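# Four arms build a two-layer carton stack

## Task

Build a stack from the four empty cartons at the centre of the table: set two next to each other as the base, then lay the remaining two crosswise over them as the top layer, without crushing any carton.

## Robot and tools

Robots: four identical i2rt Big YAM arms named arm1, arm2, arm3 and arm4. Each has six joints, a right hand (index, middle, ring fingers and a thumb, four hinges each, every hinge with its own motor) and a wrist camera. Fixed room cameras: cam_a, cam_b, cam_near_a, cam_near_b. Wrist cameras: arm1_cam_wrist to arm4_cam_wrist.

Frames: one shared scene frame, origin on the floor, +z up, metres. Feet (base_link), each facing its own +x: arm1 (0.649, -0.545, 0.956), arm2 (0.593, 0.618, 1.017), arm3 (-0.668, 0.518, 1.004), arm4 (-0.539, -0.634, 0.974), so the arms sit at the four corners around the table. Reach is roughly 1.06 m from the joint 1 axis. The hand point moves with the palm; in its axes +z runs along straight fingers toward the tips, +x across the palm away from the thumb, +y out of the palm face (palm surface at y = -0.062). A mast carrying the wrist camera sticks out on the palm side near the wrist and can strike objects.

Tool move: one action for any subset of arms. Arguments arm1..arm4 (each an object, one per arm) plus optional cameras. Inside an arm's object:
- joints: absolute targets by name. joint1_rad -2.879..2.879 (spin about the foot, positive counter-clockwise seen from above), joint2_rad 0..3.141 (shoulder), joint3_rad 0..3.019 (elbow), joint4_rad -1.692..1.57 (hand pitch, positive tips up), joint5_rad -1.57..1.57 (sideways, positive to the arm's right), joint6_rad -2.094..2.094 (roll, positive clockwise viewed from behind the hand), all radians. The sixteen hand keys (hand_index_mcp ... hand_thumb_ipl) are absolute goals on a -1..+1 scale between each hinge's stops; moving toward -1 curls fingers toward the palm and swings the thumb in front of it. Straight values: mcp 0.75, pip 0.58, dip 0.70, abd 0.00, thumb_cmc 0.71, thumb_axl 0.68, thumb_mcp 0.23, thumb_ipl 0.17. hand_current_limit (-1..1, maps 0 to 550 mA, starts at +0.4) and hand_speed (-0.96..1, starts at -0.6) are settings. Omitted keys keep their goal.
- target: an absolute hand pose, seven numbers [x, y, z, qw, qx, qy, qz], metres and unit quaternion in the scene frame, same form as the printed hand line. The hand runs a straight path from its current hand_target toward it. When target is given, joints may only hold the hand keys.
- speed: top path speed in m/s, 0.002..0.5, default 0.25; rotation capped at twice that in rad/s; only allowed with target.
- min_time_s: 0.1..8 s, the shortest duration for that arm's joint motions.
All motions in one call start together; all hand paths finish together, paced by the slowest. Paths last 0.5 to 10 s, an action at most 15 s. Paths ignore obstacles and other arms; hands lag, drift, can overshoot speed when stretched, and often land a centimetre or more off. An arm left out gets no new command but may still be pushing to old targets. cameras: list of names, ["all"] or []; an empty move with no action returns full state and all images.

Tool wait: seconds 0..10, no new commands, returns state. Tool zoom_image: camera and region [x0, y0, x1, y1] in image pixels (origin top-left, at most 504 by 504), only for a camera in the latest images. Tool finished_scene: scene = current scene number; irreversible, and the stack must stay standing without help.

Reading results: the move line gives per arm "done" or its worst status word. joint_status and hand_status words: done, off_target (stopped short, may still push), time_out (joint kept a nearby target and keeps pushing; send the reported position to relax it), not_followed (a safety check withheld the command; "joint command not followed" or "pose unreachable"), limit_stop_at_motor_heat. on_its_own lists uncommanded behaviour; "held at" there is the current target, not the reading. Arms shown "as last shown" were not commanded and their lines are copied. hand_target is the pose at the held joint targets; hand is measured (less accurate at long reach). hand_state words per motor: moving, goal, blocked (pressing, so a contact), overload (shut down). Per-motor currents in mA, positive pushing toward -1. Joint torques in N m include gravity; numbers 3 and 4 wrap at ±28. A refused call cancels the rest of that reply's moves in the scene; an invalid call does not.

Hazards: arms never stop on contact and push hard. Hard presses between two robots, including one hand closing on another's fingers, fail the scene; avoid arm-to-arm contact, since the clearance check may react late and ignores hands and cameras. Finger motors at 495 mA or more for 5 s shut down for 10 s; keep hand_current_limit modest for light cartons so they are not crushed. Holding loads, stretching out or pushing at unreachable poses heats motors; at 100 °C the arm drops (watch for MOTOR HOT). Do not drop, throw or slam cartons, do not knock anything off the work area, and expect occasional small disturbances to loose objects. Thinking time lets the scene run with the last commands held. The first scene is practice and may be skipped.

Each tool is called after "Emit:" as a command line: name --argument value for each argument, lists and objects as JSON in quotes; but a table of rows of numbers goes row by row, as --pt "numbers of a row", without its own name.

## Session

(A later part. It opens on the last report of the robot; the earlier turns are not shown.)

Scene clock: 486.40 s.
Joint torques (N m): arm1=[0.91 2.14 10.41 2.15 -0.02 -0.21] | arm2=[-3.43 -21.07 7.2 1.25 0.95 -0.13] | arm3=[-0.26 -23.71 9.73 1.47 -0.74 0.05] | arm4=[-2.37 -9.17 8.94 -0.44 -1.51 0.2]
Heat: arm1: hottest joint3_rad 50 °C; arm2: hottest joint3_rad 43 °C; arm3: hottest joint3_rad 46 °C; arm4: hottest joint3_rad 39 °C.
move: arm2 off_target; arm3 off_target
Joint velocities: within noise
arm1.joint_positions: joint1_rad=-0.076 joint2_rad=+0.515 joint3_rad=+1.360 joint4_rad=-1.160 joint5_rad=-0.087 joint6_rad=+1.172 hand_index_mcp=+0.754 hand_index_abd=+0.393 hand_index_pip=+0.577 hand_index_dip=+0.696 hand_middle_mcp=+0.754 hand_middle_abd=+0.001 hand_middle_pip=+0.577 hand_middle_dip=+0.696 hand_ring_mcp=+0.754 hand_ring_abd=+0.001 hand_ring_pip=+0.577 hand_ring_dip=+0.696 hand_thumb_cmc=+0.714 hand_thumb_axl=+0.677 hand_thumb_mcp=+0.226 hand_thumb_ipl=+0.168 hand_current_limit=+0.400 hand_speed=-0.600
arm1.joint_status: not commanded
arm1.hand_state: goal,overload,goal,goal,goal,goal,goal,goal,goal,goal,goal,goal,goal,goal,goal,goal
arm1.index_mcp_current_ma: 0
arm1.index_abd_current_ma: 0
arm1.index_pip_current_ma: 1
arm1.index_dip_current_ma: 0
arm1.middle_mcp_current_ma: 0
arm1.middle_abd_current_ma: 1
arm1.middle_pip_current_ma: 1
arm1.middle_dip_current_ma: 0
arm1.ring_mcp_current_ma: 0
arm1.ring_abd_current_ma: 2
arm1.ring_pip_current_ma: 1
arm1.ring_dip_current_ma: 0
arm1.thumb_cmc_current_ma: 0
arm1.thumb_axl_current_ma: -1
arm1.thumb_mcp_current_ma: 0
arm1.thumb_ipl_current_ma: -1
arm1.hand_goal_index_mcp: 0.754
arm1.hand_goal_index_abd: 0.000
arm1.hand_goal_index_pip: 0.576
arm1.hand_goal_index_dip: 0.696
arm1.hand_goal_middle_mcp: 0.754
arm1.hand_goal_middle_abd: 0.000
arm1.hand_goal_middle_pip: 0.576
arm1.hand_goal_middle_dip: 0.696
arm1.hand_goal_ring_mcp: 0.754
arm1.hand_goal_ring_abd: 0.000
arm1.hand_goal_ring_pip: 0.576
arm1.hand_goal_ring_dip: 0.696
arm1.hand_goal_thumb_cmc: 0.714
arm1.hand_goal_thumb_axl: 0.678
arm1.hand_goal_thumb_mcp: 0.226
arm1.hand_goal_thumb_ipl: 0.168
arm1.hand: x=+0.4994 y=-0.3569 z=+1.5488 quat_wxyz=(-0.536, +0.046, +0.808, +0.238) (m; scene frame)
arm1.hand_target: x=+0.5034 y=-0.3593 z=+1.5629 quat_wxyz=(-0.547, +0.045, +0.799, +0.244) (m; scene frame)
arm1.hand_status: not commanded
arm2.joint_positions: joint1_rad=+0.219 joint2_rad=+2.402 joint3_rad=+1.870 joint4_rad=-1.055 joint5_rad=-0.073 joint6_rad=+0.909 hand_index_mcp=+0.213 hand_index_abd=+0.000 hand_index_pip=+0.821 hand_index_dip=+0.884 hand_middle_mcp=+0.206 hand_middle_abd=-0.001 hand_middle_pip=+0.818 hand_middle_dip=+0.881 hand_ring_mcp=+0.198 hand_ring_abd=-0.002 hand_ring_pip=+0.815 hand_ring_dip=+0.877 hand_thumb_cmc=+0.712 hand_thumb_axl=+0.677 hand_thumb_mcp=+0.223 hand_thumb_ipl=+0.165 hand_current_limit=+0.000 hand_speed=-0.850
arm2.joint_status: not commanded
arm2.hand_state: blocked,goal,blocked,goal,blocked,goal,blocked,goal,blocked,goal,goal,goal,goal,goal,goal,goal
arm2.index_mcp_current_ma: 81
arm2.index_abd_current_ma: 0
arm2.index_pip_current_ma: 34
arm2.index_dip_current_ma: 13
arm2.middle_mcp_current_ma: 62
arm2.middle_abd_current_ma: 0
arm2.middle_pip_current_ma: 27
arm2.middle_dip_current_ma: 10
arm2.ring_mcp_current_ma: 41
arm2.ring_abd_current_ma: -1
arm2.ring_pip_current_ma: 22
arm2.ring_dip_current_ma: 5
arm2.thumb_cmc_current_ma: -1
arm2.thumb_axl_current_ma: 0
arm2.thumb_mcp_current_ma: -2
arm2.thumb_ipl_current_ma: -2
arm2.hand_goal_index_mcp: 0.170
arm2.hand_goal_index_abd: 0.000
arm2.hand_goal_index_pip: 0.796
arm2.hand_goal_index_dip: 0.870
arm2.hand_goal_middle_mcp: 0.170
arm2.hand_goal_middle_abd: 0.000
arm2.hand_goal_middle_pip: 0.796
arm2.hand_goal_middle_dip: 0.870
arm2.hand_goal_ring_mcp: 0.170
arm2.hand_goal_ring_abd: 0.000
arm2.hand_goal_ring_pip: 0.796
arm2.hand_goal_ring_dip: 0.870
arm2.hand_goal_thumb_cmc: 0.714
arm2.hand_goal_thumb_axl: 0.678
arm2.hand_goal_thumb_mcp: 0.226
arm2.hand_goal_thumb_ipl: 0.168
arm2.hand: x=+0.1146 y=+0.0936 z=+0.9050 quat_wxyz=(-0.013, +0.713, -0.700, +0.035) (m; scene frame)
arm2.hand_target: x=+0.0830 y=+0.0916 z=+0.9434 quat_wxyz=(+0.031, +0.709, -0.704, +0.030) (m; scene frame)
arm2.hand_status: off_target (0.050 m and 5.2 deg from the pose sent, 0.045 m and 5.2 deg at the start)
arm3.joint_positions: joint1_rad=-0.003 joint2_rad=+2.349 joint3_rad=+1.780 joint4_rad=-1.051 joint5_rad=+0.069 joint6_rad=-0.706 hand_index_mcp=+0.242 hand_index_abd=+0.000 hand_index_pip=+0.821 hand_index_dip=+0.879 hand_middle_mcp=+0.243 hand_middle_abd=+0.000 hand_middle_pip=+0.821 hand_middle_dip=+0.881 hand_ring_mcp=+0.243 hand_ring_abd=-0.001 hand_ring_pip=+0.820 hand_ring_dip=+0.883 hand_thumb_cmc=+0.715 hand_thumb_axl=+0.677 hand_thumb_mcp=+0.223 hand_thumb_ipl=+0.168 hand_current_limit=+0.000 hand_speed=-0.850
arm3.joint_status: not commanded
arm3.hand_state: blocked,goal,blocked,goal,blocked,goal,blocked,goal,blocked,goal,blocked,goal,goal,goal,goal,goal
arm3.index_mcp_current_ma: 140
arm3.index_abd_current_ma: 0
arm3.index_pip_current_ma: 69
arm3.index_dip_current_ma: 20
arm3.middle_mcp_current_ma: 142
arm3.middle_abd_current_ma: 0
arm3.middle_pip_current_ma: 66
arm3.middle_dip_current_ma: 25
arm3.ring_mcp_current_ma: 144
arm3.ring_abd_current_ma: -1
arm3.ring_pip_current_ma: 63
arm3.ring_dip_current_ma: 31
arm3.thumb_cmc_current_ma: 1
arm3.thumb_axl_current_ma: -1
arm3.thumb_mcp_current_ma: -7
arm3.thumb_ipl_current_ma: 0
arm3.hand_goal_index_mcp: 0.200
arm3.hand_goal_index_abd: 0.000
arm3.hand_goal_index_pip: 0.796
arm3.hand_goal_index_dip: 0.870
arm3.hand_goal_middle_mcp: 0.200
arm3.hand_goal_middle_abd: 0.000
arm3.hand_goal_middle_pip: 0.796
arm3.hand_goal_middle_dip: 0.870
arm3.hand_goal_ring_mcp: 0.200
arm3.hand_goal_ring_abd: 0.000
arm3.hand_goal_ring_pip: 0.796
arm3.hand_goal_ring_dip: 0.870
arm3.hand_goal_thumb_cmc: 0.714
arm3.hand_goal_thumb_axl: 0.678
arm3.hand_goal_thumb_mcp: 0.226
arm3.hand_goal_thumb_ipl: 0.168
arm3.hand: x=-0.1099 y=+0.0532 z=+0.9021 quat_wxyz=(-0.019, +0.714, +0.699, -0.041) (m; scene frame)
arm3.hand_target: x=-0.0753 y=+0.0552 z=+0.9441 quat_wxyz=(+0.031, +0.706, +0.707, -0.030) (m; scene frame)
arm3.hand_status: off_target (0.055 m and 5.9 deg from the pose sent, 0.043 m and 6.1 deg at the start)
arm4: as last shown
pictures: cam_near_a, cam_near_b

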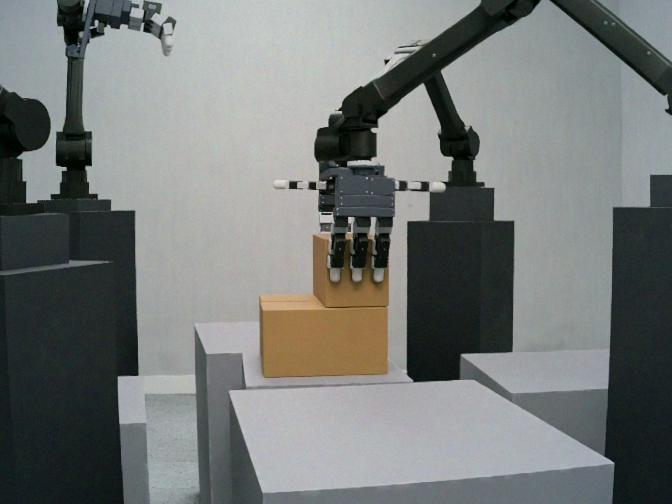

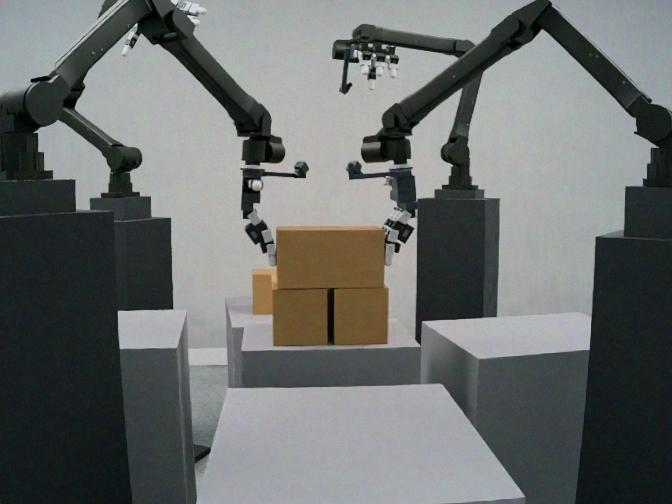

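Emit:
move --arm2 '{"joints": {"hand_index_mcp": 0.62, "hand_middle_mcp": 0.62, "hand_ring_mcp": 0.62}}' --arm3 '{"joints": {"hand_index_mcp": 0.62, "hand_middle_mcp": 0.62, "hand_ring_mcp": 0.62}}' --cameras '["cam_near_b", "cam_near_a"]'

Scene clock: 491.77 s.
Joint torques (N m): arm1=[0.91 2.9 10.45 2.1 -0.03 -0.22] | arm2=[-1.73 -20.07 7.23 0.62 0.29 -0.13] | arm3=[-2.08 -23.06 9.78 0.57 -0.19 0.05] | arm4=[-2.37 -9.17 8.94 -0.43 -1.51 0.2]
Heat: arm1: hottest joint3_rad 50 °C; arm2: hottest joint3_rad 43 °C; arm3: hottest joint3_rad 46 °C; arm4: hottest joint3_rad 39 °C.
move: arm2 done; arm3 done
Joint velocities: within noise
arm1: as last shown
arm2.joint_positions: joint1_rad=+0.185 joint2_rad=+2.387 joint3_rad=+1.870 joint4_rad=-1.039 joint5_rad=-0.056 joint6_rad=+0.909 hand_index_mcp=+0.617 hand_index_abd=+0.000 hand_index_pip=+0.798 hand_index_dip=+0.873 hand_middle_mcp=+0.617 hand_middle_abd=-0.001 hand_middle_pip=+0.798 hand_middle_dip=+0.873 hand_ring_mcp=+0.617 hand_ring_abd=-0.002 hand_ring_pip=+0.798 hand_ring_dip=+0.872 hand_thumb_cmc=+0.712 hand_thumb_axl=+0.677 hand_thumb_mcp=+0.223 hand_thumb_ipl=+0.165 hand_current_limit=+0.000 hand_speed=-0.850
arm2.joint_status: all done
arm2.hand_state: goal,goal,goal,goal,goal,goal,goal,goal,goal,goal,goal,goal,goal,goal,goal,goal
arm2.index_mcp_current_ma: -2
arm2.index_abd_current_ma: 0
arm2.index_pip_current_ma: 1
arm2.index_dip_current_ma: 1
arm2.middle_mcp_current_ma: -2
arm2.middle_abd_current_ma: 0
arm2.middle_pip_current_ma: 1
arm2.middle_dip_current_ma: 1
arm2.ring_mcp_current_ma: -2
arm2.ring_abd_current_ma: -1
arm2.ring_pip_current_ma: 1
arm2.ring_dip_current_ma: 1
arm2.thumb_cmc_current_ma: -1
arm2.thumb_axl_current_ma: 0
arm2.thumb_mcp_current_ma: -2
arm2.thumb_ipl_current_ma: -2
arm2.hand_goal_index_mcp: 0.620
arm2.hand_goal_index_abd: 0.000
arm2.hand_goal_index_pip: 0.796
arm2.hand_goal_index_dip: 0.870
arm2.hand_goal_middle_mcp: 0.620
arm2.hand_goal_middle_abd: 0.000
arm2.hand_goal_middle_pip: 0.796
arm2.hand_goal_middle_dip: 0.870
arm2.hand_goal_ring_mcp: 0.620
arm2.hand_goal_ring_abd: 0.000
arm2.hand_goal_ring_pip: 0.796
arm2.hand_goal_ring_dip: 0.870
arm2.hand_goal_thumb_cmc: 0.714
arm2.hand_goal_thumb_axl: 0.678
arm2.hand_goal_thumb_mcp: 0.226
arm2.hand_goal_thumb_ipl: 0.168
arm2.hand: x=+0.0899 y=+0.1057 z=+0.9173 quat_wxyz=(+0.004, +0.702, -0.712, +0.029) (m; scene frame)
arm2.hand_target: x=+0.0768 y=+0.0977 z=+0.9441 quat_wxyz=(+0.031, +0.705, -0.708, +0.030) (m; scene frame)
arm2.hand_status: not commanded
arm3.joint_positions: joint1_rad=+0.030 joint2_rad=+2.339 joint3_rad=+1.781 joint4_rad=-1.028 joint5_rad=+0.049 joint6_rad=-0.706 hand_index_mcp=+0.616 hand_index_abd=+0.000 hand_index_pip=+0.798 hand_index_dip=+0.872 hand_middle_mcp=+0.616 hand_middle_abd=+0.000 hand_middle_pip=+0.798 hand_middle_dip=+0.873 hand_ring_mcp=+0.616 hand_ring_abd=-0.001 hand_ring_pip=+0.798 hand_ring_dip=+0.873 hand_thumb_cmc=+0.715 hand_thumb_axl=+0.677 hand_thumb_mcp=+0.223 hand_thumb_ipl=+0.168 hand_current_limit=+0.000 hand_speed=-0.850
arm3.joint_status: all done
arm3.hand_state: goal,goal,goal,goal,goal,goal,goal,goal,goal,goal,goal,goal,goal,goal,goal,goal
arm3.index_mcp_current_ma: -8
arm3.index_abd_current_ma: 0
arm3.index_pip_current_ma: 4
arm3.index_dip_current_ma: 4
arm3.middle_mcp_current_ma: -8
arm3.middle_abd_current_ma: 0
arm3.middle_pip_current_ma: 3
arm3.middle_dip_current_ma: 5
arm3.ring_mcp_current_ma: -8
arm3.ring_abd_current_ma: -1
arm3.ring_pip_current_ma: 3
arm3.ring_dip_current_ma: 5
arm3.thumb_cmc_current_ma: 1
arm3.thumb_axl_current_ma: -1
arm3.thumb_mcp_current_ma: -7
arm3.thumb_ipl_current_ma: 0
arm3.hand_goal_index_mcp: 0.620
arm3.hand_goal_index_abd: 0.000
arm3.hand_goal_index_pip: 0.796
arm3.hand_goal_index_dip: 0.870
arm3.hand_goal_middle_mcp: 0.620
arm3.hand_goal_middle_abd: 0.000
arm3.hand_goal_middle_pip: 0.796
arm3.hand_goal_middle_dip: 0.870
arm3.hand_goal_ring_mcp: 0.620
arm3.hand_goal_ring_abd: 0.000
arm3.hand_goal_ring_pip: 0.796
arm3.hand_goal_ring_dip: 0.870
arm3.hand_goal_thumb_cmc: 0.714
arm3.hand_goal_thumb_axl: 0.678
arm3.hand_goal_thumb_mcp: 0.226
arm3.hand_goal_thumb_ipl: 0.168
arm3.hand: x=-0.0857 y=+0.0696 z=+0.9111 quat_wxyz=(-0.002, +0.703, +0.711, -0.031) (m; scene frame)
arm3.hand_target: x=-0.0688 y=+0.0625 z=+0.9455 quat_wxyz=(+0.031, +0.702, +0.711, -0.026) (m; scene frame)
arm3.hand_status: not commanded
arm4.joint_positions: joint1_rad=-0.899 joint2_rad=+1.307 joint3_rad=+1.406 joint4_rad=-1.584 joint5_rad=-1.392 joint6_rad=+1.551 hand_index_mcp=+0.745 hand_index_abd=+0.001 hand_index_pip=+0.211 hand_index_dip=+0.042 hand_middle_mcp=+0.747 hand_middle_abd=+0.001 hand_middle_pip=+0.211 hand_middle_dip=+0.043 hand_ring_mcp=+0.747 hand_ring_abd=+0.001 hand_ring_pip=+0.211 hand_ring_dip=+0.043 hand_thumb_cmc=-0.567 hand_thumb_axl=+0.677 hand_thumb_mcp=+0.951 hand_thumb_ipl=-0.639 hand_current_limit=+0.400 hand_speed=-0.600
arm4.joint_status: not commanded
arm4.hand_state: goal,goal,goal,goal,goal,goal,goal,goal,goal,goal,goal,goal,goal,goal,goal,goal
arm4.index_mcp_current_ma: -19
arm4.index_abd_current_ma: 1
arm4.index_pip_current_ma: 1
arm4.index_dip_current_ma: 4
arm4.middle_mcp_current_ma: -15
arm4.middle_abd_current_ma: 1
arm4.middle_pip_current_ma: 1
arm4.middle_dip_current_ma: 4
arm4.ring_mcp_current_ma: -15
arm4.ring_abd_current_ma: 1
arm4.ring_pip_current_ma: 1
arm4.ring_dip_current_ma: 4
arm4.thumb_cmc_current_ma: 4
arm4.thumb_axl_current_ma: -1
arm4.thumb_mcp_current_ma: -12
arm4.thumb_ipl_current_ma: 2
arm4.hand_goal_index_mcp: 0.754
arm4.hand_goal_index_abd: 0.000
arm4.hand_goal_index_pip: 0.210
arm4.hand_goal_index_dip: 0.040
arm4.hand_goal_middle_mcp: 0.754
arm4.hand_goal_middle_abd: 0.000
arm4.hand_goal_middle_pip: 0.210
arm4.hand_goal_middle_dip: 0.040
arm4.hand_goal_ring_mcp: 0.754
arm4.hand_goal_ring_abd: 0.000
arm4.hand_goal_ring_pip: 0.210
arm4.hand_goal_ring_dip: 0.040
arm4.hand_goal_thumb_cmc: -0.570
arm4.hand_goal_thumb_axl: 0.678
arm4.hand_goal_thumb_mcp: 0.956
arm4.hand_goal_thumb_ipl: -0.640
arm4.hand: x=-0.2002 y=-0.4294 z=+1.3347 quat_wxyz=(-0.639, +0.764, +0.087, -0.004) (m; scene frame)
arm4.hand_target: x=-0.2036 y=-0.4291 z=+1.3324 quat_wxyz=(-0.642, +0.763, +0.075, -0.017) (m; scene frame)
arm4.hand_status: not commanded
pictures: cam_near_a, cam_near_b

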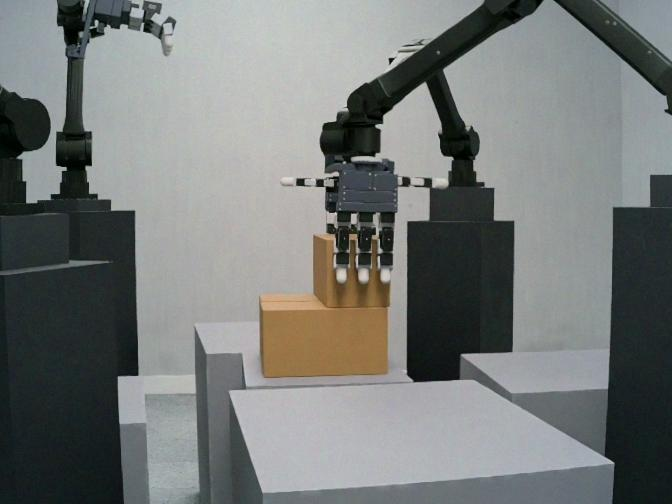

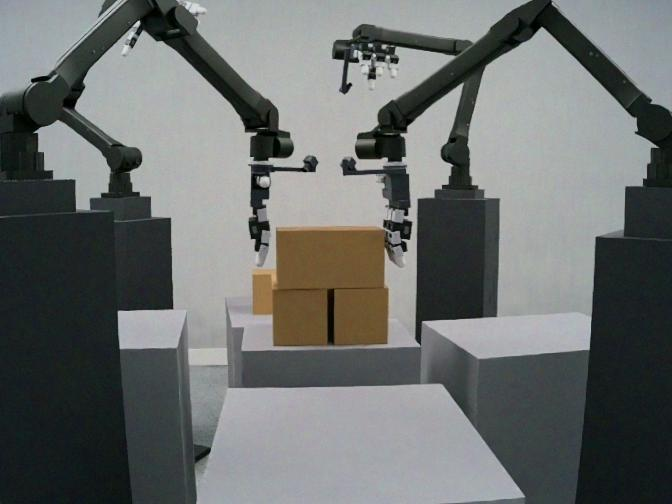

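Emit:
move --arm2 '{"target": [0.15, 0.12, 0.97, 0, 0.7071, -0.7071, 0], "speed": 0.15}' --arm3 '{"target": [-0.15, 0.085, 0.97, 0, 0.7071, 0.7071, 0], "speed": 0.15}' --arm1 '{"joints": {"joint1_rad": 0.49, "joint2_rad": 1.4, "joint3_rad": 1.35, "joint4_rad": -1.55, "joint5_rad": 0, "joint6_rad": 0, "hand_index_mcp": 0.589, "hand_middle_mcp": 0.589, "hand_ring_mcp": 0.589, "hand_index_pip": 0.796, "hand_middle_pip": 0.796, "hand_ring_pip": 0.796, "hand_index_dip": 0.87, "hand_middle_dip": 0.87, "hand_ring_dip": 0.87}, "min_time_s": 3}' --arm4 '{"joints": {"joint1_rad": -0.95, "joint2_rad": 1.4, "joint3_rad": 1.35, "joint4_rad": -1.55, "joint5_rad": 0, "joint6_rad": 0, "hand_index_mcp": 0.589, "hand_middle_mcp": 0.589, "hand_ring_mcp": 0.589, "hand_index_pip": 0.796, "hand_middle_pip": 0.796, "hand_ring_pip": 0.796, "hand_index_dip": 0.87, "hand_middle_dip": 0.87, "hand_ring_dip": 0.87, "hand_thumb_cmc": 0.714, "hand_thumb_mcp": 0.226, "hand_thumb_ipl": 0.168}, "min_time_s": 3}'

Emit:
move --arm2 '{"joints": {"joint1_rad": -0.3, "joint2_rad": 1.4, "joint3_rad": 1.2, "joint4_rad": -1.3, "joint5_rad": 0, "joint6_rad": 0}, "min_time_s": 3}' --arm3 '{"joints": {"joint1_rad": 0.5, "joint2_rad": 1.4, "joint3_rad": 1.2, "joint4_rad": -1.3, "joint5_rad": 0, "joint6_rad": 0}, "min_time_s": 3}' --cameras '["all"]'

Scene clock: 504.20 s.
Joint torques (N m): arm1=[1.9 -9.93 10.19 -0.44 0.17 -0.26] | arm2=[-1.32 -18.02 6.22 -0.21 0.38 0.23] | arm3=[-2.73 -20.19 8.43 0.36 -0.25 -0.21] | arm4=[-2.9 -9.82 8.69 0.61 0.18 -0.05]
Heat: arm1: hottest joint3_rad 51 °C; arm2: hottest joint3_rad 42 °C; arm3: hottest joint3_rad 45 °C; arm4: hottest joint3_rad 39 °C.
move: arm1 done; arm2 off_target; arm3 off_target; arm4 done
Joint velocities: within noise
arm1.joint_positions: joint1_rad=+0.483 joint2_rad=+1.413 joint3_rad=+1.340 joint4_rad=-1.534 joint5_rad=-0.012 joint6_rad=+0.010 hand_index_mcp=+0.592 hand_index_abd=+0.395 hand_index_pip=+0.794 hand_index_dip=+0.868 hand_middle_mcp=+0.592 hand_middle_abd=+0.001 hand_middle_pip=+0.794 hand_middle_dip=+0.867 hand_ring_mcp=+0.592 hand_ring_abd=+0.001 hand_ring_pip=+0.794 hand_ring_dip=+0.868 hand_thumb_cmc=+0.716 hand_thumb_axl=+0.677 hand_thumb_mcp=+0.224 hand_thumb_ipl=+0.168 hand_current_limit=+0.400 hand_speed=-0.600
arm1.joint_status: all done
arm1.hand_state: goal,overload,goal,goal,goal,goal,goal,goal,goal,goal,goal,goal,goal,goal,goal,goal
arm1.index_mcp_current_ma: 4
arm1.index_abd_current_ma: 0
arm1.index_pip_current_ma: -4
arm1.index_dip_current_ma: -5
arm1.middle_mcp_current_ma: 4
arm1.middle_abd_current_ma: 1
arm1.middle_pip_current_ma: -3
arm1.middle_dip_current_ma: -6
arm1.ring_mcp_current_ma: 4
arm1.ring_abd_current_ma: 2
arm1.ring_pip_current_ma: -4
arm1.ring_dip_current_ma: -5
arm1.thumb_cmc_current_ma: 3
arm1.thumb_axl_current_ma: -1
arm1.thumb_mcp_current_ma: -6
arm1.thumb_ipl_current_ma: -1
arm1.hand_goal_index_mcp: 0.590
arm1.hand_goal_index_abd: 0.000
arm1.hand_goal_index_pip: 0.796
arm1.hand_goal_index_dip: 0.870
arm1.hand_goal_middle_mcp: 0.590
arm1.hand_goal_middle_abd: 0.000
arm1.hand_goal_middle_pip: 0.796
arm1.hand_goal_middle_dip: 0.870
arm1.hand_goal_ring_mcp: 0.590
arm1.hand_goal_ring_abd: 0.000
arm1.hand_goal_ring_pip: 0.796
arm1.hand_goal_ring_dip: 0.870
arm1.hand_goal_thumb_cmc: 0.714
arm1.hand_goal_thumb_axl: 0.678
arm1.hand_goal_thumb_mcp: 0.226
arm1.hand_goal_thumb_ipl: 0.168
arm1.hand: x=+0.1637 y=-0.5159 z=+1.1935 quat_wxyz=(+0.004, -0.700, +0.714, -0.020) (m; scene frame)
arm1.hand_target: x=+0.1646 y=-0.5191 z=+1.1967 quat_wxyz=(+0.007, -0.705, +0.708, -0.021) (m; scene frame)
arm1.hand_status: not commanded
arm2.joint_positions: joint1_rad=+0.272 joint2_rad=+2.238 joint3_rad=+1.685 joint4_rad=-1.034 joint5_rad=-0.004 joint6_rad=+0.950 hand_index_mcp=+0.618 hand_index_abd=+0.000 hand_index_pip=+0.798 hand_index_dip=+0.873 hand_middle_mcp=+0.618 hand_middle_abd=-0.001 hand_middle_pip=+0.798 hand_middle_dip=+0.873 hand_ring_mcp=+0.618 hand_ring_abd=-0.002 hand_ring_pip=+0.798 hand_ring_dip=+0.872 hand_thumb_cmc=+0.712 hand_thumb_axl=+0.677 hand_thumb_mcp=+0.223 hand_thumb_ipl=+0.165 hand_current_limit=+0.000 hand_speed=-0.850
arm2.joint_status: not commanded
arm2.hand_state: goal,goal,goal,goal,goal,goal,goal,goal,goal,goal,goal,goal,goal,goal,goal,goal
arm2.index_mcp_current_ma: -1
arm2.index_abd_current_ma: 0
arm2.index_pip_current_ma: 1
arm2.index_dip_current_ma: 1
arm2.middle_mcp_current_ma: -1
arm2.middle_abd_current_ma: 0
arm2.middle_pip_current_ma: 1
arm2.middle_dip_current_ma: 1
arm2.ring_mcp_current_ma: -1
arm2.ring_abd_current_ma: -1
arm2.ring_pip_current_ma: 1
arm2.ring_dip_current_ma: 1
arm2.thumb_cmc_current_ma: -1
arm2.thumb_axl_current_ma: 0
arm2.thumb_mcp_current_ma: -2
arm2.thumb_ipl_current_ma: -2
arm2.hand_goal_index_mcp: 0.620
arm2.hand_goal_index_abd: 0.000
arm2.hand_goal_index_pip: 0.796
arm2.hand_goal_index_dip: 0.870
arm2.hand_goal_middle_mcp: 0.620
arm2.hand_goal_middle_abd: 0.000
arm2.hand_goal_middle_pip: 0.796
arm2.hand_goal_middle_dip: 0.870
arm2.hand_goal_ring_mcp: 0.620
arm2.hand_goal_ring_abd: 0.000
arm2.hand_goal_ring_pip: 0.796
arm2.hand_goal_ring_dip: 0.870
arm2.hand_goal_thumb_cmc: 0.714
arm2.hand_goal_thumb_axl: 0.678
arm2.hand_goal_thumb_mcp: 0.226
arm2.hand_goal_thumb_ipl: 0.168
arm2.hand: x=+0.1570 y=+0.1134 z=+0.9541 quat_wxyz=(-0.008, +0.718, -0.696, +0.001) (m; scene frame)
arm2.hand_target: x=+0.1549 y=+0.1152 z=+0.9696 quat_wxyz=(+0.000, +0.711, -0.704, +0.000) (m; scene frame)
arm2.hand_status: off_target (0.019 m and 2.0 deg from the pose sent, 0.081 m and 3.4 deg at the start)
arm3.joint_positions: joint1_rad=-0.036 joint2_rad=+2.149 joint3_rad=+1.542 joint4_rad=-1.013 joint5_rad=-0.006 joint6_rad=-0.739 hand_index_mcp=+0.617 hand_index_abd=+0.000 hand_index_pip=+0.798 hand_index_dip=+0.872 hand_middle_mcp=+0.617 hand_middle_abd=+0.000 hand_middle_pip=+0.798 hand_middle_dip=+0.873 hand_ring_mcp=+0.617 hand_ring_abd=-0.001 hand_ring_pip=+0.798 hand_ring_dip=+0.873 hand_thumb_cmc=+0.715 hand_thumb_axl=+0.677 hand_thumb_mcp=+0.223 hand_thumb_ipl=+0.168 hand_current_limit=+0.000 hand_speed=-0.850
arm3.joint_status: not commanded
arm3.hand_state: goal,goal,goal,goal,goal,goal,goal,goal,goal,goal,goal,goal,goal,goal,goal,goal
arm3.index_mcp_current_ma: -5
arm3.index_abd_current_ma: 0
arm3.index_pip_current_ma: 3
arm3.index_dip_current_ma: 4
arm3.middle_mcp_current_ma: -5
arm3.middle_abd_current_ma: 0
arm3.middle_pip_current_ma: 3
arm3.middle_dip_current_ma: 5
arm3.ring_mcp_current_ma: -5
arm3.ring_abd_current_ma: -1
arm3.ring_pip_current_ma: 3
arm3.ring_dip_current_ma: 5
arm3.thumb_cmc_current_ma: 1
arm3.thumb_axl_current_ma: -1
arm3.thumb_mcp_current_ma: -7
arm3.thumb_ipl_current_ma: 0
arm3.hand_goal_index_mcp: 0.620
arm3.hand_goal_index_abd: 0.000
arm3.hand_goal_index_pip: 0.796
arm3.hand_goal_index_dip: 0.870
arm3.hand_goal_middle_mcp: 0.620
arm3.hand_goal_middle_abd: 0.000
arm3.hand_goal_middle_pip: 0.796
arm3.hand_goal_middle_dip: 0.870
arm3.hand_goal_ring_mcp: 0.620
arm3.hand_goal_ring_abd: 0.000
arm3.hand_goal_ring_pip: 0.796
arm3.hand_goal_ring_dip: 0.870
arm3.hand_goal_thumb_cmc: 0.714
arm3.hand_goal_thumb_axl: 0.678
arm3.hand_goal_thumb_mcp: 0.226
arm3.hand_goal_thumb_ipl: 0.168
arm3.hand: x=-0.1573 y=+0.0885 z=+0.9499 quat_wxyz=(-0.021, +0.714, +0.700, -0.003) (m; scene frame)
arm3.hand_target: x=-0.1509 y=+0.0842 z=+0.9692 quat_wxyz=(-0.001, +0.707, +0.707, -0.001) (m; scene frame)
arm3.hand_status: off_target (0.022 m and 2.7 deg from the pose sent, 0.089 m and 3.6 deg at the start)
arm4.joint_positions: joint1_rad=-0.933 joint2_rad=+1.388 joint3_rad=+1.357 joint4_rad=-1.566 joint5_rad=-0.011 joint6_rad=+0.019 hand_index_mcp=+0.587 hand_index_abd=+0.001 hand_index_pip=+0.792 hand_index_dip=+0.867 hand_middle_mcp=+0.587 hand_middle_abd=+0.001 hand_middle_pip=+0.792 hand_middle_dip=+0.867 hand_ring_mcp=+0.587 hand_ring_abd=+0.001 hand_ring_pip=+0.792 hand_ring_dip=+0.867 hand_thumb_cmc=+0.711 hand_thumb_axl=+0.677 hand_thumb_mcp=+0.223 hand_thumb_ipl=+0.165 hand_current_limit=+0.400 hand_speed=-0.600
arm4.joint_status: all done
arm4.hand_state: goal,goal,goal,goal,goal,goal,goal,goal,goal,goal,goal,goal,goal,goal,goal,goal
arm4.index_mcp_current_ma: -6
arm4.index_abd_current_ma: 1
arm4.index_pip_current_ma: -7
arm4.index_dip_current_ma: -4
arm4.middle_mcp_current_ma: -5
arm4.middle_abd_current_ma: 1
arm4.middle_pip_current_ma: -7
arm4.middle_dip_current_ma: -4
arm4.ring_mcp_current_ma: -5
arm4.ring_abd_current_ma: 1
arm4.ring_pip_current_ma: -7
arm4.ring_dip_current_ma: -5
arm4.thumb_cmc_current_ma: -5
arm4.thumb_axl_current_ma: -1
arm4.thumb_mcp_current_ma: -6
arm4.thumb_ipl_current_ma: -7
arm4.hand_goal_index_mcp: 0.590
arm4.hand_goal_index_abd: 0.000
arm4.hand_goal_index_pip: 0.796
arm4.hand_goal_index_dip: 0.870
arm4.hand_goal_middle_mcp: 0.590
arm4.hand_goal_middle_abd: 0.000
arm4.hand_goal_middle_pip: 0.796
arm4.hand_goal_middle_dip: 0.870
arm4.hand_goal_ring_mcp: 0.590
arm4.hand_goal_ring_abd: 0.000
arm4.hand_goal_ring_pip: 0.796
arm4.hand_goal_ring_dip: 0.870
arm4.hand_goal_thumb_cmc: 0.714
arm4.hand_goal_thumb_axl: 0.678
arm4.hand_goal_thumb_mcp: 0.226
arm4.hand_goal_thumb_ipl: 0.168
arm4.hand: x=-0.0602 y=-0.6069 z=+1.2277 quat_wxyz=(-0.010, +0.677, +0.736, -0.008) (m; scene frame)
arm4.hand_target: x=-0.0562 y=-0.6092 z=+1.2201 quat_wxyz=(-0.011, +0.676, +0.737, -0.009) (m; scene frame)
arm4.hand_status: not commanded
pictures: none

Scene clock: 507.80 s.
Joint torques (N m): arm1=[1.49 -10.34 10.18 -0.57 0.14 -0.23] | arm2=[-1.38 -8.94 7.51 -0.02 0.26 -0.21] | arm3=[-1.96 -11.58 10.19 -0.35 0.11 0.18] | arm4=[-2.9 -9.82 8.69 0.61 0.18 -0.04]
Heat: arm1: hottest joint3_rad 51 °C; arm2: hottest joint3_rad 42 °C; arm3: hottest joint3_rad 44 °C; arm4: hottest joint3_rad 39 °C.
move: arm2 done; arm3 done
Joint velocities: within noise
arm1, arm4: as last shown
arm1.joint_positions: joint1_rad=+0.473 joint2_rad=+1.413 joint3_rad=+1.340 joint4_rad=-1.534 joint5_rad=-0.012 joint6_rad=+0.010 hand_index_mcp=+0.592 hand_index_abd=+0.395 hand_index_pip=+0.794 hand_index_dip=+0.868 hand_middle_mcp=+0.592 hand_middle_abd=+0.001 hand_middle_pip=+0.794 hand_middle_dip=+0.867 hand_ring_mcp=+0.592 hand_ring_abd=+0.001 hand_ring_pip=+0.794 hand_ring_dip=+0.868 hand_thumb_cmc=+0.716 hand_thumb_axl=+0.677 hand_thumb_mcp=+0.224 hand_thumb_ipl=+0.168 hand_current_limit=+0.400 hand_speed=-0.600
arm1.hand: x=+0.1639 y=-0.5114 z=+1.1934 quat_wxyz=(+0.004, -0.696, +0.717, -0.020) (m; scene frame)
arm1.hand_target: x=+0.1649 y=-0.5147 z=+1.1966 quat_wxyz=(+0.007, -0.702, +0.712, -0.021) (m; scene frame)
arm2.joint_positions: joint1_rad=-0.304 joint2_rad=+1.411 joint3_rad=+1.202 joint4_rad=-1.290 joint5_rad=-0.001 joint6_rad=+0.028 hand_index_mcp=+0.618 hand_index_abd=+0.000 hand_index_pip=+0.798 hand_index_dip=+0.873 hand_middle_mcp=+0.618 hand_middle_abd=-0.001 hand_middle_pip=+0.798 hand_middle_dip=+0.873 hand_ring_mcp=+0.618 hand_ring_abd=-0.002 hand_ring_pip=+0.798 hand_ring_dip=+0.872 hand_thumb_cmc=+0.713 hand_thumb_axl=+0.677 hand_thumb_mcp=+0.223 hand_thumb_ipl=+0.165 hand_current_limit=+0.000 hand_speed=-0.850
arm2.joint_status: all done
arm2.hand_state: goal,goal,goal,goal,goal,goal,goal,goal,goal,goal,goal,goal,goal,goal,goal,goal
arm2.index_mcp_current_ma: -1
arm2.index_abd_current_ma: 0
arm2.index_pip_current_ma: 1
arm2.index_dip_current_ma: 1
arm2.middle_mcp_current_ma: -1
arm2.middle_abd_current_ma: 0
arm2.middle_pip_current_ma: 1
arm2.middle_dip_current_ma: 1
arm2.ring_mcp_current_ma: -1
arm2.ring_abd_current_ma: -1
arm2.ring_pip_current_ma: 1
arm2.ring_dip_current_ma: 1
arm2.thumb_cmc_current_ma: 0
arm2.thumb_axl_current_ma: 0
arm2.thumb_mcp_current_ma: -2
arm2.thumb_ipl_current_ma: -2
arm2.hand_goal_index_mcp: 0.620
arm2.hand_goal_index_abd: 0.000
arm2.hand_goal_index_pip: 0.796
arm2.hand_goal_index_dip: 0.870
arm2.hand_goal_middle_mcp: 0.620
arm2.hand_goal_middle_abd: 0.000
arm2.hand_goal_middle_pip: 0.796
arm2.hand_goal_middle_dip: 0.870
arm2.hand_goal_ring_mcp: 0.620
arm2.hand_goal_ring_abd: 0.000
arm2.hand_goal_ring_pip: 0.796
arm2.hand_goal_ring_dip: 0.870
arm2.hand_goal_thumb_cmc: 0.714
arm2.hand_goal_thumb_axl: 0.678
arm2.hand_goal_thumb_mcp: 0.226
arm2.hand_goal_thumb_ipl: 0.168
arm2.hand: x=+0.1195 y=+0.4427 z=+1.2119 quat_wxyz=(+0.030, +0.826, -0.562, -0.019) (m; scene frame)
arm2.hand_target: x=+0.1223 y=+0.4449 z=+1.2161 quat_wxyz=(+0.030, +0.831, -0.556, -0.020) (m; scene frame)
arm2.hand_status: not commanded
arm3.joint_positions: joint1_rad=+0.495 joint2_rad=+1.414 joint3_rad=+1.198 joint4_rad=-1.289 joint5_rad=-0.007 joint6_rad=-0.029 hand_index_mcp=+0.618 hand_index_abd=+0.000 hand_index_pip=+0.798 hand_index_dip=+0.872 hand_middle_mcp=+0.618 hand_middle_abd=+0.000 hand_middle_pip=+0.798 hand_middle_dip=+0.873 hand_ring_mcp=+0.618 hand_ring_abd=-0.001 hand_ring_pip=+0.798 hand_ring_dip=+0.873 hand_thumb_cmc=+0.715 hand_thumb_axl=+0.677 hand_thumb_mcp=+0.223 hand_thumb_ipl=+0.168 hand_current_limit=+0.000 hand_speed=-0.850
arm3.joint_status: all done
arm3.hand_state: goal,goal,goal,goal,goal,goal,goal,goal,goal,goal,goal,goal,goal,goal,goal,goal
arm3.index_mcp_current_ma: -3
arm3.index_abd_current_ma: 0
arm3.index_pip_current_ma: 3
arm3.index_dip_current_ma: 4
arm3.middle_mcp_current_ma: -3
arm3.middle_abd_current_ma: 0
arm3.middle_pip_current_ma: 3
arm3.middle_dip_current_ma: 5
arm3.ring_mcp_current_ma: -3
arm3.ring_abd_current_ma: -1
arm3.ring_pip_current_ma: 3
arm3.ring_dip_current_ma: 5
arm3.thumb_cmc_current_ma: 1
arm3.thumb_axl_current_ma: -1
arm3.thumb_mcp_current_ma: -7
arm3.thumb_ipl_current_ma: 0
arm3.hand_goal_index_mcp: 0.620
arm3.hand_goal_index_abd: 0.000
arm3.hand_goal_index_pip: 0.796
arm3.hand_goal_index_dip: 0.870
arm3.hand_goal_middle_mcp: 0.620
arm3.hand_goal_middle_abd: 0.000
arm3.hand_goal_middle_pip: 0.796
arm3.hand_goal_middle_dip: 0.870
arm3.hand_goal_ring_mcp: 0.620
arm3.hand_goal_ring_abd: 0.000
arm3.hand_goal_ring_pip: 0.796
arm3.hand_goal_ring_dip: 0.870
arm3.hand_goal_thumb_cmc: 0.714
arm3.hand_goal_thumb_axl: 0.678
arm3.hand_goal_thumb_mcp: 0.226
arm3.hand_goal_thumb_ipl: 0.168
arm3.hand: x=-0.1800 y=+0.3865 z=+1.1965 quat_wxyz=(+0.028, +0.773, +0.633, +0.018) (m; scene frame)
arm3.hand_target: x=-0.1835 y=+0.3881 z=+1.2037 quat_wxyz=(+0.031, +0.778, +0.627, +0.019) (m; scene frame)
arm3.hand_status: not commanded
arm4.hand_target: x=-0.0562 y=-0.6093 z=+1.2201 quat_wxyz=(-0.011, +0.676, +0.737, -0.009) (m; scene frame)
pictures: arm1_cam_wrist, arm2_cam_wrist, arm3_cam_wrist, arm4_cam_wrist, cam_a, cam_b, cam_near_a, cam_near_b
camera_calibration:
arm1_cam_wrist: T_world_to_cam=[[-0.616439, 0.784895, -0.0627874, 0.615328], [0.530183, 0.472701, 0.703889, -0.729412], [0.582159, 0.400616, -0.707529, 1.08099], [0, 0, 0, 1]] pos_world=[0.136729, -0.571234, 1.31689]
arm2_cam_wrist: T_world_to_cam=[[-0.877745, 0.478509, 0.0243491, -0.104174], [0.375111, 0.654685, 0.656261, -1.16998], [0.298086, 0.585163, -0.754141, 0.740347], [0, 0, 0, 1]] pos_world=[0.126749, 0.382595, 1.32868]
arm3_cam_wrist: T_world_to_cam=[[0.419404, -0.907518, 0.0226219, 0.439451], [-0.680259, -0.297681, 0.669802, -0.854067], [-0.601123, -0.296306, -0.742195, 1.02137], [0, 0, 0, 1]] pos_world=[-0.151326, 0.447207, 1.32017]
arm4_cam_wrist: T_world_to_cam=[[0.687096, -0.725504, -0.039276, -0.314773], [-0.493754, -0.505906, 0.707295, -1.24717], [-0.533015, -0.466587, -0.705827, 0.676935], [0, 0, 0, 1]] pos_world=[-0.0387009, -0.543472, 1.34755]

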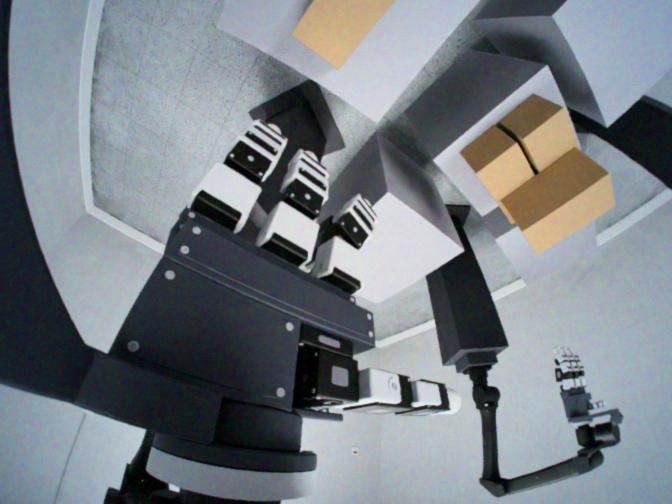

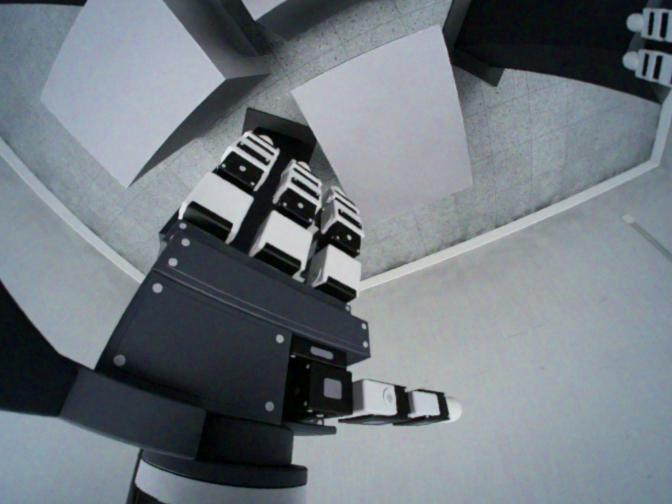

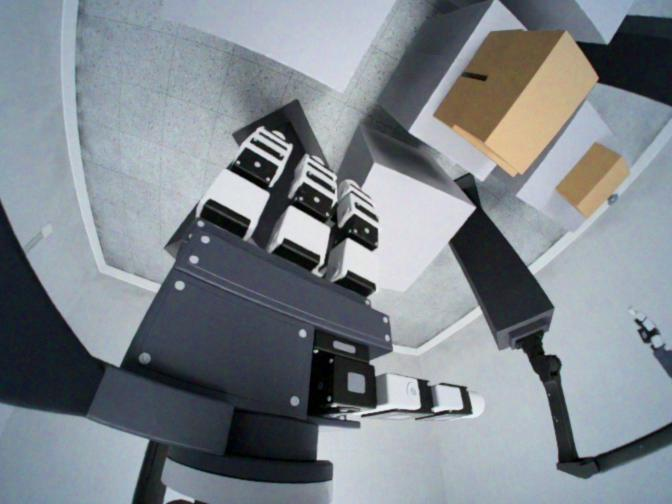

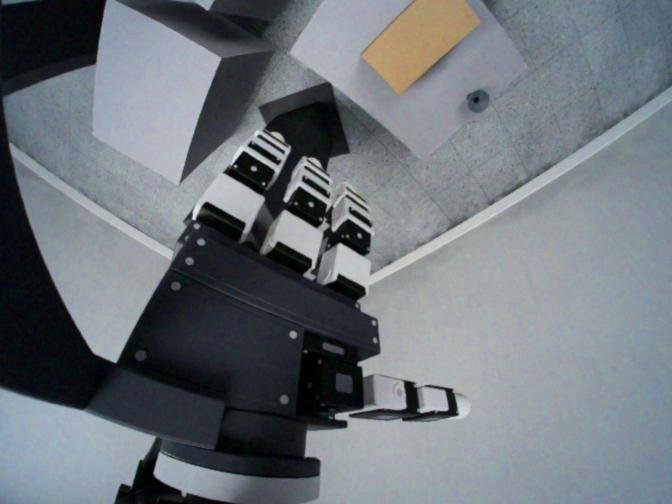

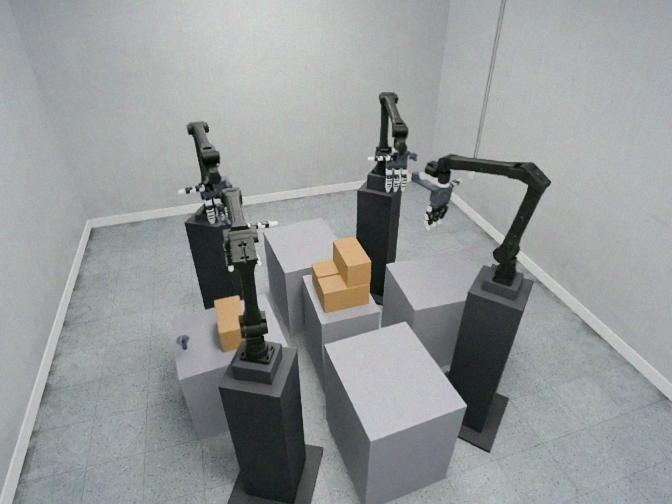

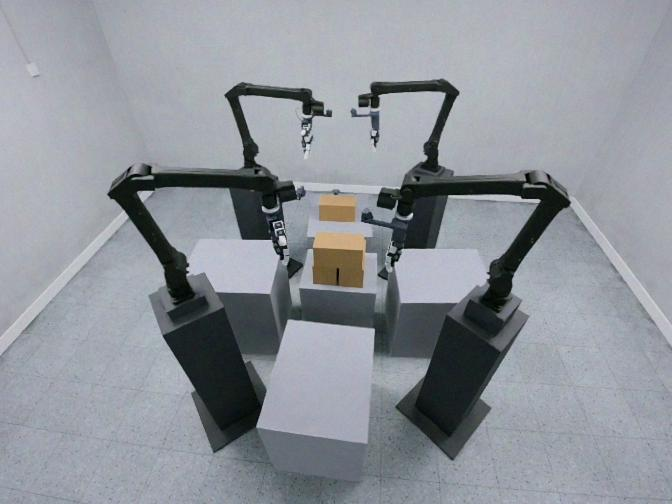

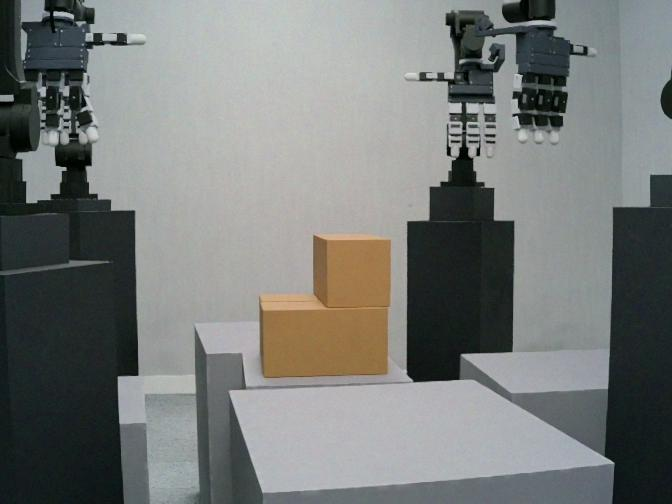

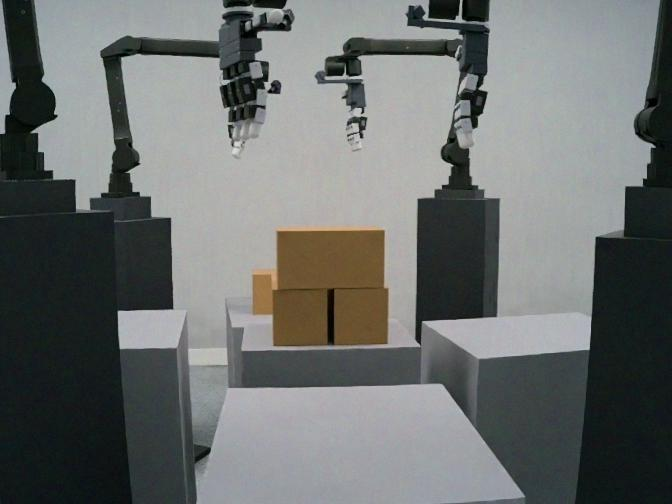

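Emit:
zoom_image --camera "cam_a" --region '[160, 270, 300, 400]'

Emit:
zoom_image --camera "cam_b" --region '[290, 170, 390, 260]'

Scaled by 3.600 from the camera's 672x504 image, which has a finer 960x720 frame.

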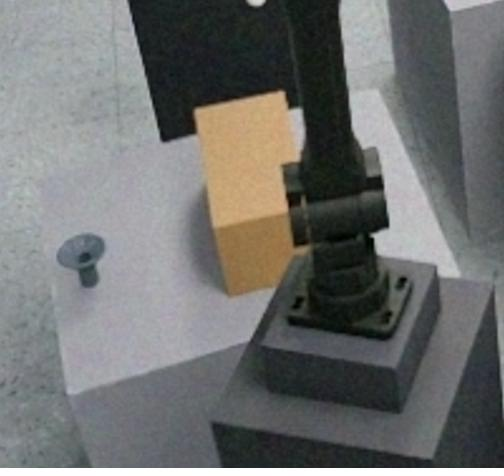

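Scaled by 5.040 from the camera's 672x504 image, which has a finer 960x720 frame.

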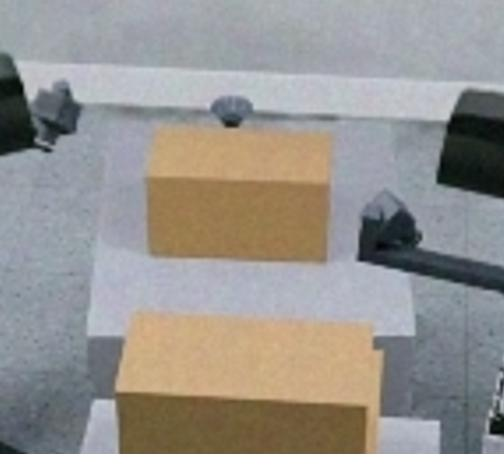

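Emit:
move --arm1 '{"target": [0.190, -0.6025, 0.82, 0, 0.7266, -0.6871, 0], "speed": 0.25, "joints": {"hand_current_limit": 0.0, "hand_speed": -0.85}}' --arm4 '{"target": [-0.030, -0.6615, 0.82, 0, 0.6871, 0.7266, 0], "speed": 0.25, "joints": {"hand_current_limit": 0.0, "hand_speed": -0.85}}' --cameras '["arm1_cam_wrist", "arm4_cam_wrist", "cam_a", "cam_b"]'

Scene clock: 536.63 s.
Joint torques (N m): arm1=[1.67 -12.16 4.29 0.75 0.18 0.02] | arm2=[-1.44 -8.94 7.5 -0.08 0.25 -0.17] | arm3=[-1.96 -11.52 10.19 -0.34 0.11 0.18] | arm4=[-2.9 -15.68 4.55 0.59 0.22 -0.03]
Heat: arm1: hottest joint3_rad 54 °C; arm2: hottest joint3_rad 41 °C; arm3: hottest joint3_rad 42 °C; arm4: hottest joint3_rad 38 °C.
move: arm1 off_target; arm4 off_target
Joint velocities: within noise
arm1.joint_positions: joint1_rad=+0.690 joint2_rad=+1.942 joint3_rad=+0.784 joint4_rad=-0.445 joint5_rad=+0.011 joint6_rad=+0.127 hand_index_mcp=+0.591 hand_index_abd=+0.395 hand_index_pip=+0.794 hand_index_dip=+0.868 hand_middle_mcp=+0.591 hand_middle_abd=+0.001 hand_middle_pip=+0.794 hand_middle_dip=+0.867 hand_ring_mcp=+0.591 hand_ring_abd=+0.001 hand_ring_pip=+0.794 hand_ring_dip=+0.868 hand_thumb_cmc=+0.715 hand_thumb_axl=+0.677 hand_thumb_mcp=+0.224 hand_thumb_ipl=+0.168 hand_current_limit=+0.000 hand_speed=-0.850
arm1.joint_status: all done
arm1.hand_state: goal,overload,goal,goal,goal,goal,goal,goal,goal,goal,goal,goal,goal,goal,goal,goal
arm1.index_mcp_current_ma: 1
arm1.index_abd_current_ma: 0
arm1.index_pip_current_ma: -4
arm1.index_dip_current_ma: -5
arm1.middle_mcp_current_ma: 1
arm1.middle_abd_current_ma: 1
arm1.middle_pip_current_ma: -3
arm1.middle_dip_current_ma: -6
arm1.ring_mcp_current_ma: 1
arm1.ring_abd_current_ma: 2
arm1.ring_pip_current_ma: -4
arm1.ring_dip_current_ma: -5
arm1.thumb_cmc_current_ma: 3
arm1.thumb_axl_current_ma: -1
arm1.thumb_mcp_current_ma: -7
arm1.thumb_ipl_current_ma: -1
arm1.hand_goal_index_mcp: 0.590
arm1.hand_goal_index_abd: 0.000
arm1.hand_goal_index_pip: 0.796
arm1.hand_goal_index_dip: 0.870
arm1.hand_goal_middle_mcp: 0.590
arm1.hand_goal_middle_abd: 0.000
arm1.hand_goal_middle_pip: 0.796
arm1.hand_goal_middle_dip: 0.870
arm1.hand_goal_ring_mcp: 0.590
arm1.hand_goal_ring_abd: 0.000
arm1.hand_goal_ring_pip: 0.796
arm1.hand_goal_ring_dip: 0.870
arm1.hand_goal_thumb_cmc: 0.714
arm1.hand_goal_thumb_axl: 0.678
arm1.hand_goal_thumb_mcp: 0.226
arm1.hand_goal_thumb_ipl: 0.168
arm1.hand: x=+0.2016 y=-0.5997 z=+0.8165 quat_wxyz=(+0.012, -0.732, +0.682, -0.008) (m; scene frame)
arm1.hand_target: x=+0.1932 y=-0.6034 z=+0.8221 quat_wxyz=(+0.001, -0.731, +0.683, +0.002) (m; scene frame)
arm1.hand_status: off_target (0.012 m and 1.8 deg from the pose sent, 0.385 m and 5.4 deg at the start)
arm2, arm3: as last shown
arm2.joint_positions: joint1_rad=-0.304 joint2_rad=+1.411 joint3_rad=+1.202 joint4_rad=-1.290 joint5_rad=-0.001 joint6_rad=+0.027 hand_index_mcp=+0.618 hand_index_abd=+0.000 hand_index_pip=+0.798 hand_index_dip=+0.873 hand_middle_mcp=+0.618 hand_middle_abd=-0.001 hand_middle_pip=+0.798 hand_middle_dip=+0.873 hand_ring_mcp=+0.618 hand_ring_abd=-0.002 hand_ring_pip=+0.798 hand_ring_dip=+0.872 hand_thumb_cmc=+0.713 hand_thumb_axl=+0.677 hand_thumb_mcp=+0.223 hand_thumb_ipl=+0.165 hand_current_limit=+0.000 hand_speed=-0.850
arm2.hand: x=+0.1195 y=+0.4426 z=+1.2120 quat_wxyz=(+0.030, +0.827, -0.561, -0.019) (m; scene frame)
arm2.hand_target: x=+0.1223 y=+0.4448 z=+1.2161 quat_wxyz=(+0.030, +0.831, -0.555, -0.020) (m; scene frame)
arm4.joint_positions: joint1_rad=-1.050 joint2_rad=+2.046 joint3_rad=+0.909 joint4_rad=-0.469 joint5_rad=-0.010 joint6_rad=-0.067 hand_index_mcp=+0.589 hand_index_abd=+0.001 hand_index_pip=+0.793 hand_index_dip=+0.868 hand_middle_mcp=+0.589 hand_middle_abd=+0.001 hand_middle_pip=+0.793 hand_middle_dip=+0.867 hand_ring_mcp=+0.589 hand_ring_abd=+0.001 hand_ring_pip=+0.793 hand_ring_dip=+0.867 hand_thumb_cmc=+0.711 hand_thumb_axl=+0.677 hand_thumb_mcp=+0.223 hand_thumb_ipl=+0.165 hand_current_limit=+0.000 hand_speed=-0.850
arm4.joint_status: all done
arm4.hand_state: goal,goal,goal,goal,goal,goal,goal,goal,goal,goal,goal,goal,goal,goal,goal,goal
arm4.index_mcp_current_ma: -1
arm4.index_abd_current_ma: 1
arm4.index_pip_current_ma: -5
arm4.index_dip_current_ma: -4
arm4.middle_mcp_current_ma: -1
arm4.middle_abd_current_ma: 1
arm4.middle_pip_current_ma: -4
arm4.middle_dip_current_ma: -4
arm4.ring_mcp_current_ma: -1
arm4.ring_abd_current_ma: 1
arm4.ring_pip_current_ma: -5
arm4.ring_dip_current_ma: -4
arm4.thumb_cmc_current_ma: -4
arm4.thumb_axl_current_ma: -1
arm4.thumb_mcp_current_ma: -6
arm4.thumb_ipl_current_ma: -7
arm4.hand_goal_index_mcp: 0.590
arm4.hand_goal_index_abd: 0.000
arm4.hand_goal_index_pip: 0.796
arm4.hand_goal_index_dip: 0.870
arm4.hand_goal_middle_mcp: 0.590
arm4.hand_goal_middle_abd: 0.000
arm4.hand_goal_middle_pip: 0.796
arm4.hand_goal_middle_dip: 0.870
arm4.hand_goal_ring_mcp: 0.590
arm4.hand_goal_ring_abd: 0.000
arm4.hand_goal_ring_pip: 0.796
arm4.hand_goal_ring_dip: 0.870
arm4.hand_goal_thumb_cmc: 0.714
arm4.hand_goal_thumb_axl: 0.678
arm4.hand_goal_thumb_mcp: 0.226
arm4.hand_goal_thumb_ipl: 0.168
arm4.hand: x=-0.0457 y=-0.6582 z=+0.8134 quat_wxyz=(-0.014, +0.688, +0.725, -0.010) (m; scene frame)
arm4.hand_target: x=-0.0350 y=-0.6613 z=+0.8208 quat_wxyz=(-0.001, +0.687, +0.727, +0.000) (m; scene frame)
arm4.hand_status: off_target (0.017 m and 2.0 deg from the pose sent, 0.412 m and 2.2 deg at the start)
pictures: arm1_cam_wrist, arm4_cam_wrist, cam_a, cam_b
camera_calibration:
arm1_cam_wrist: T_world_to_cam=[[-0.69242, 0.720475, -0.0383499, 0.640872], [0.485623, 0.504705, 0.713753, -0.422227], [0.533596, 0.475593, -0.699347, 0.875878], [0, 0, 0, 1]] pos_world=[0.18143, -0.665193, 0.938486]
arm4_cam_wrist: T_world_to_cam=[[0.66415, -0.746216, -0.045452, -0.38787], [-0.503239, -0.4912, 0.710966, -0.966747], [-0.552861, -0.449315, -0.701756, 0.375455], [0, 0, 0, 1]] pos_world=[-0.0213265, -0.595604, 0.933173]

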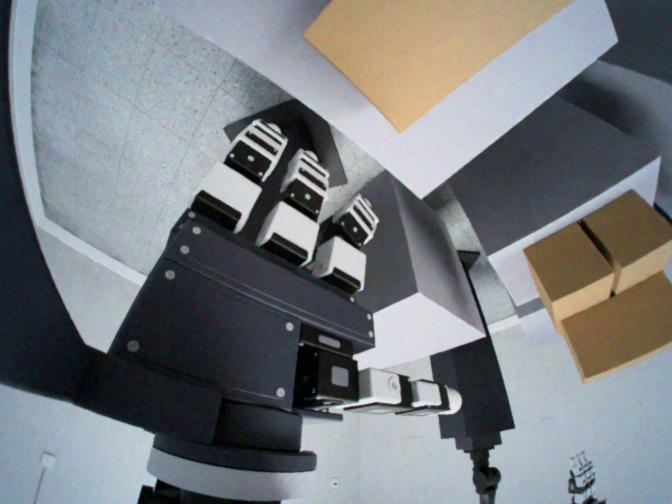

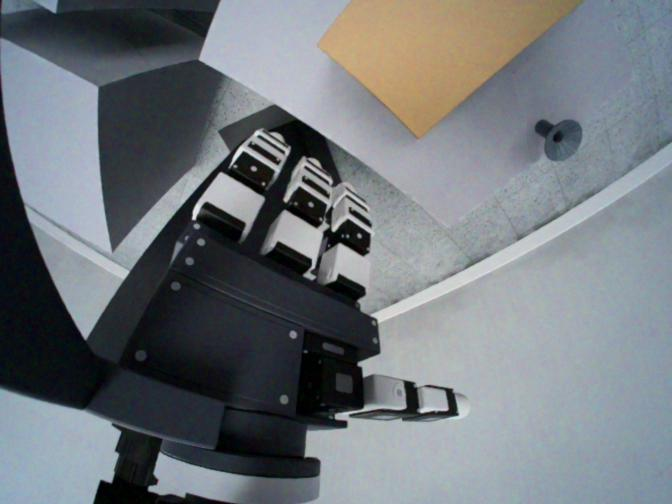

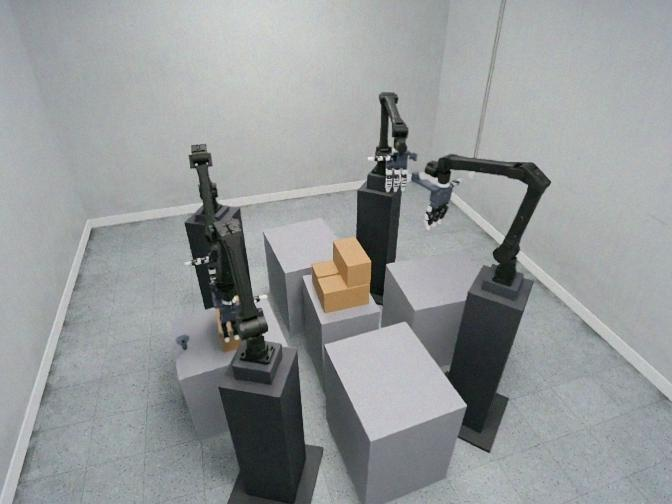

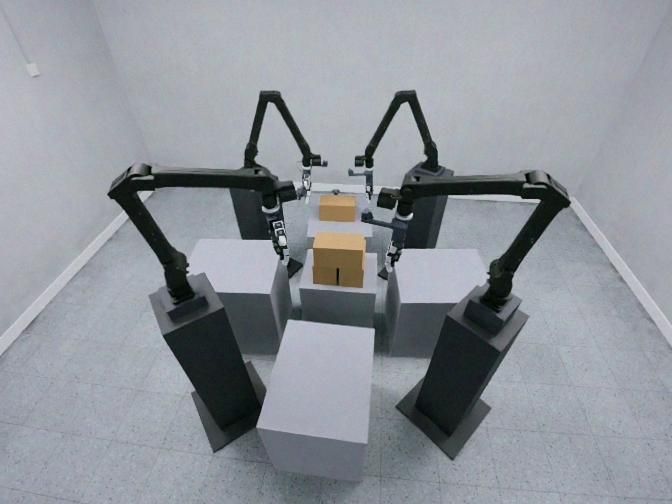

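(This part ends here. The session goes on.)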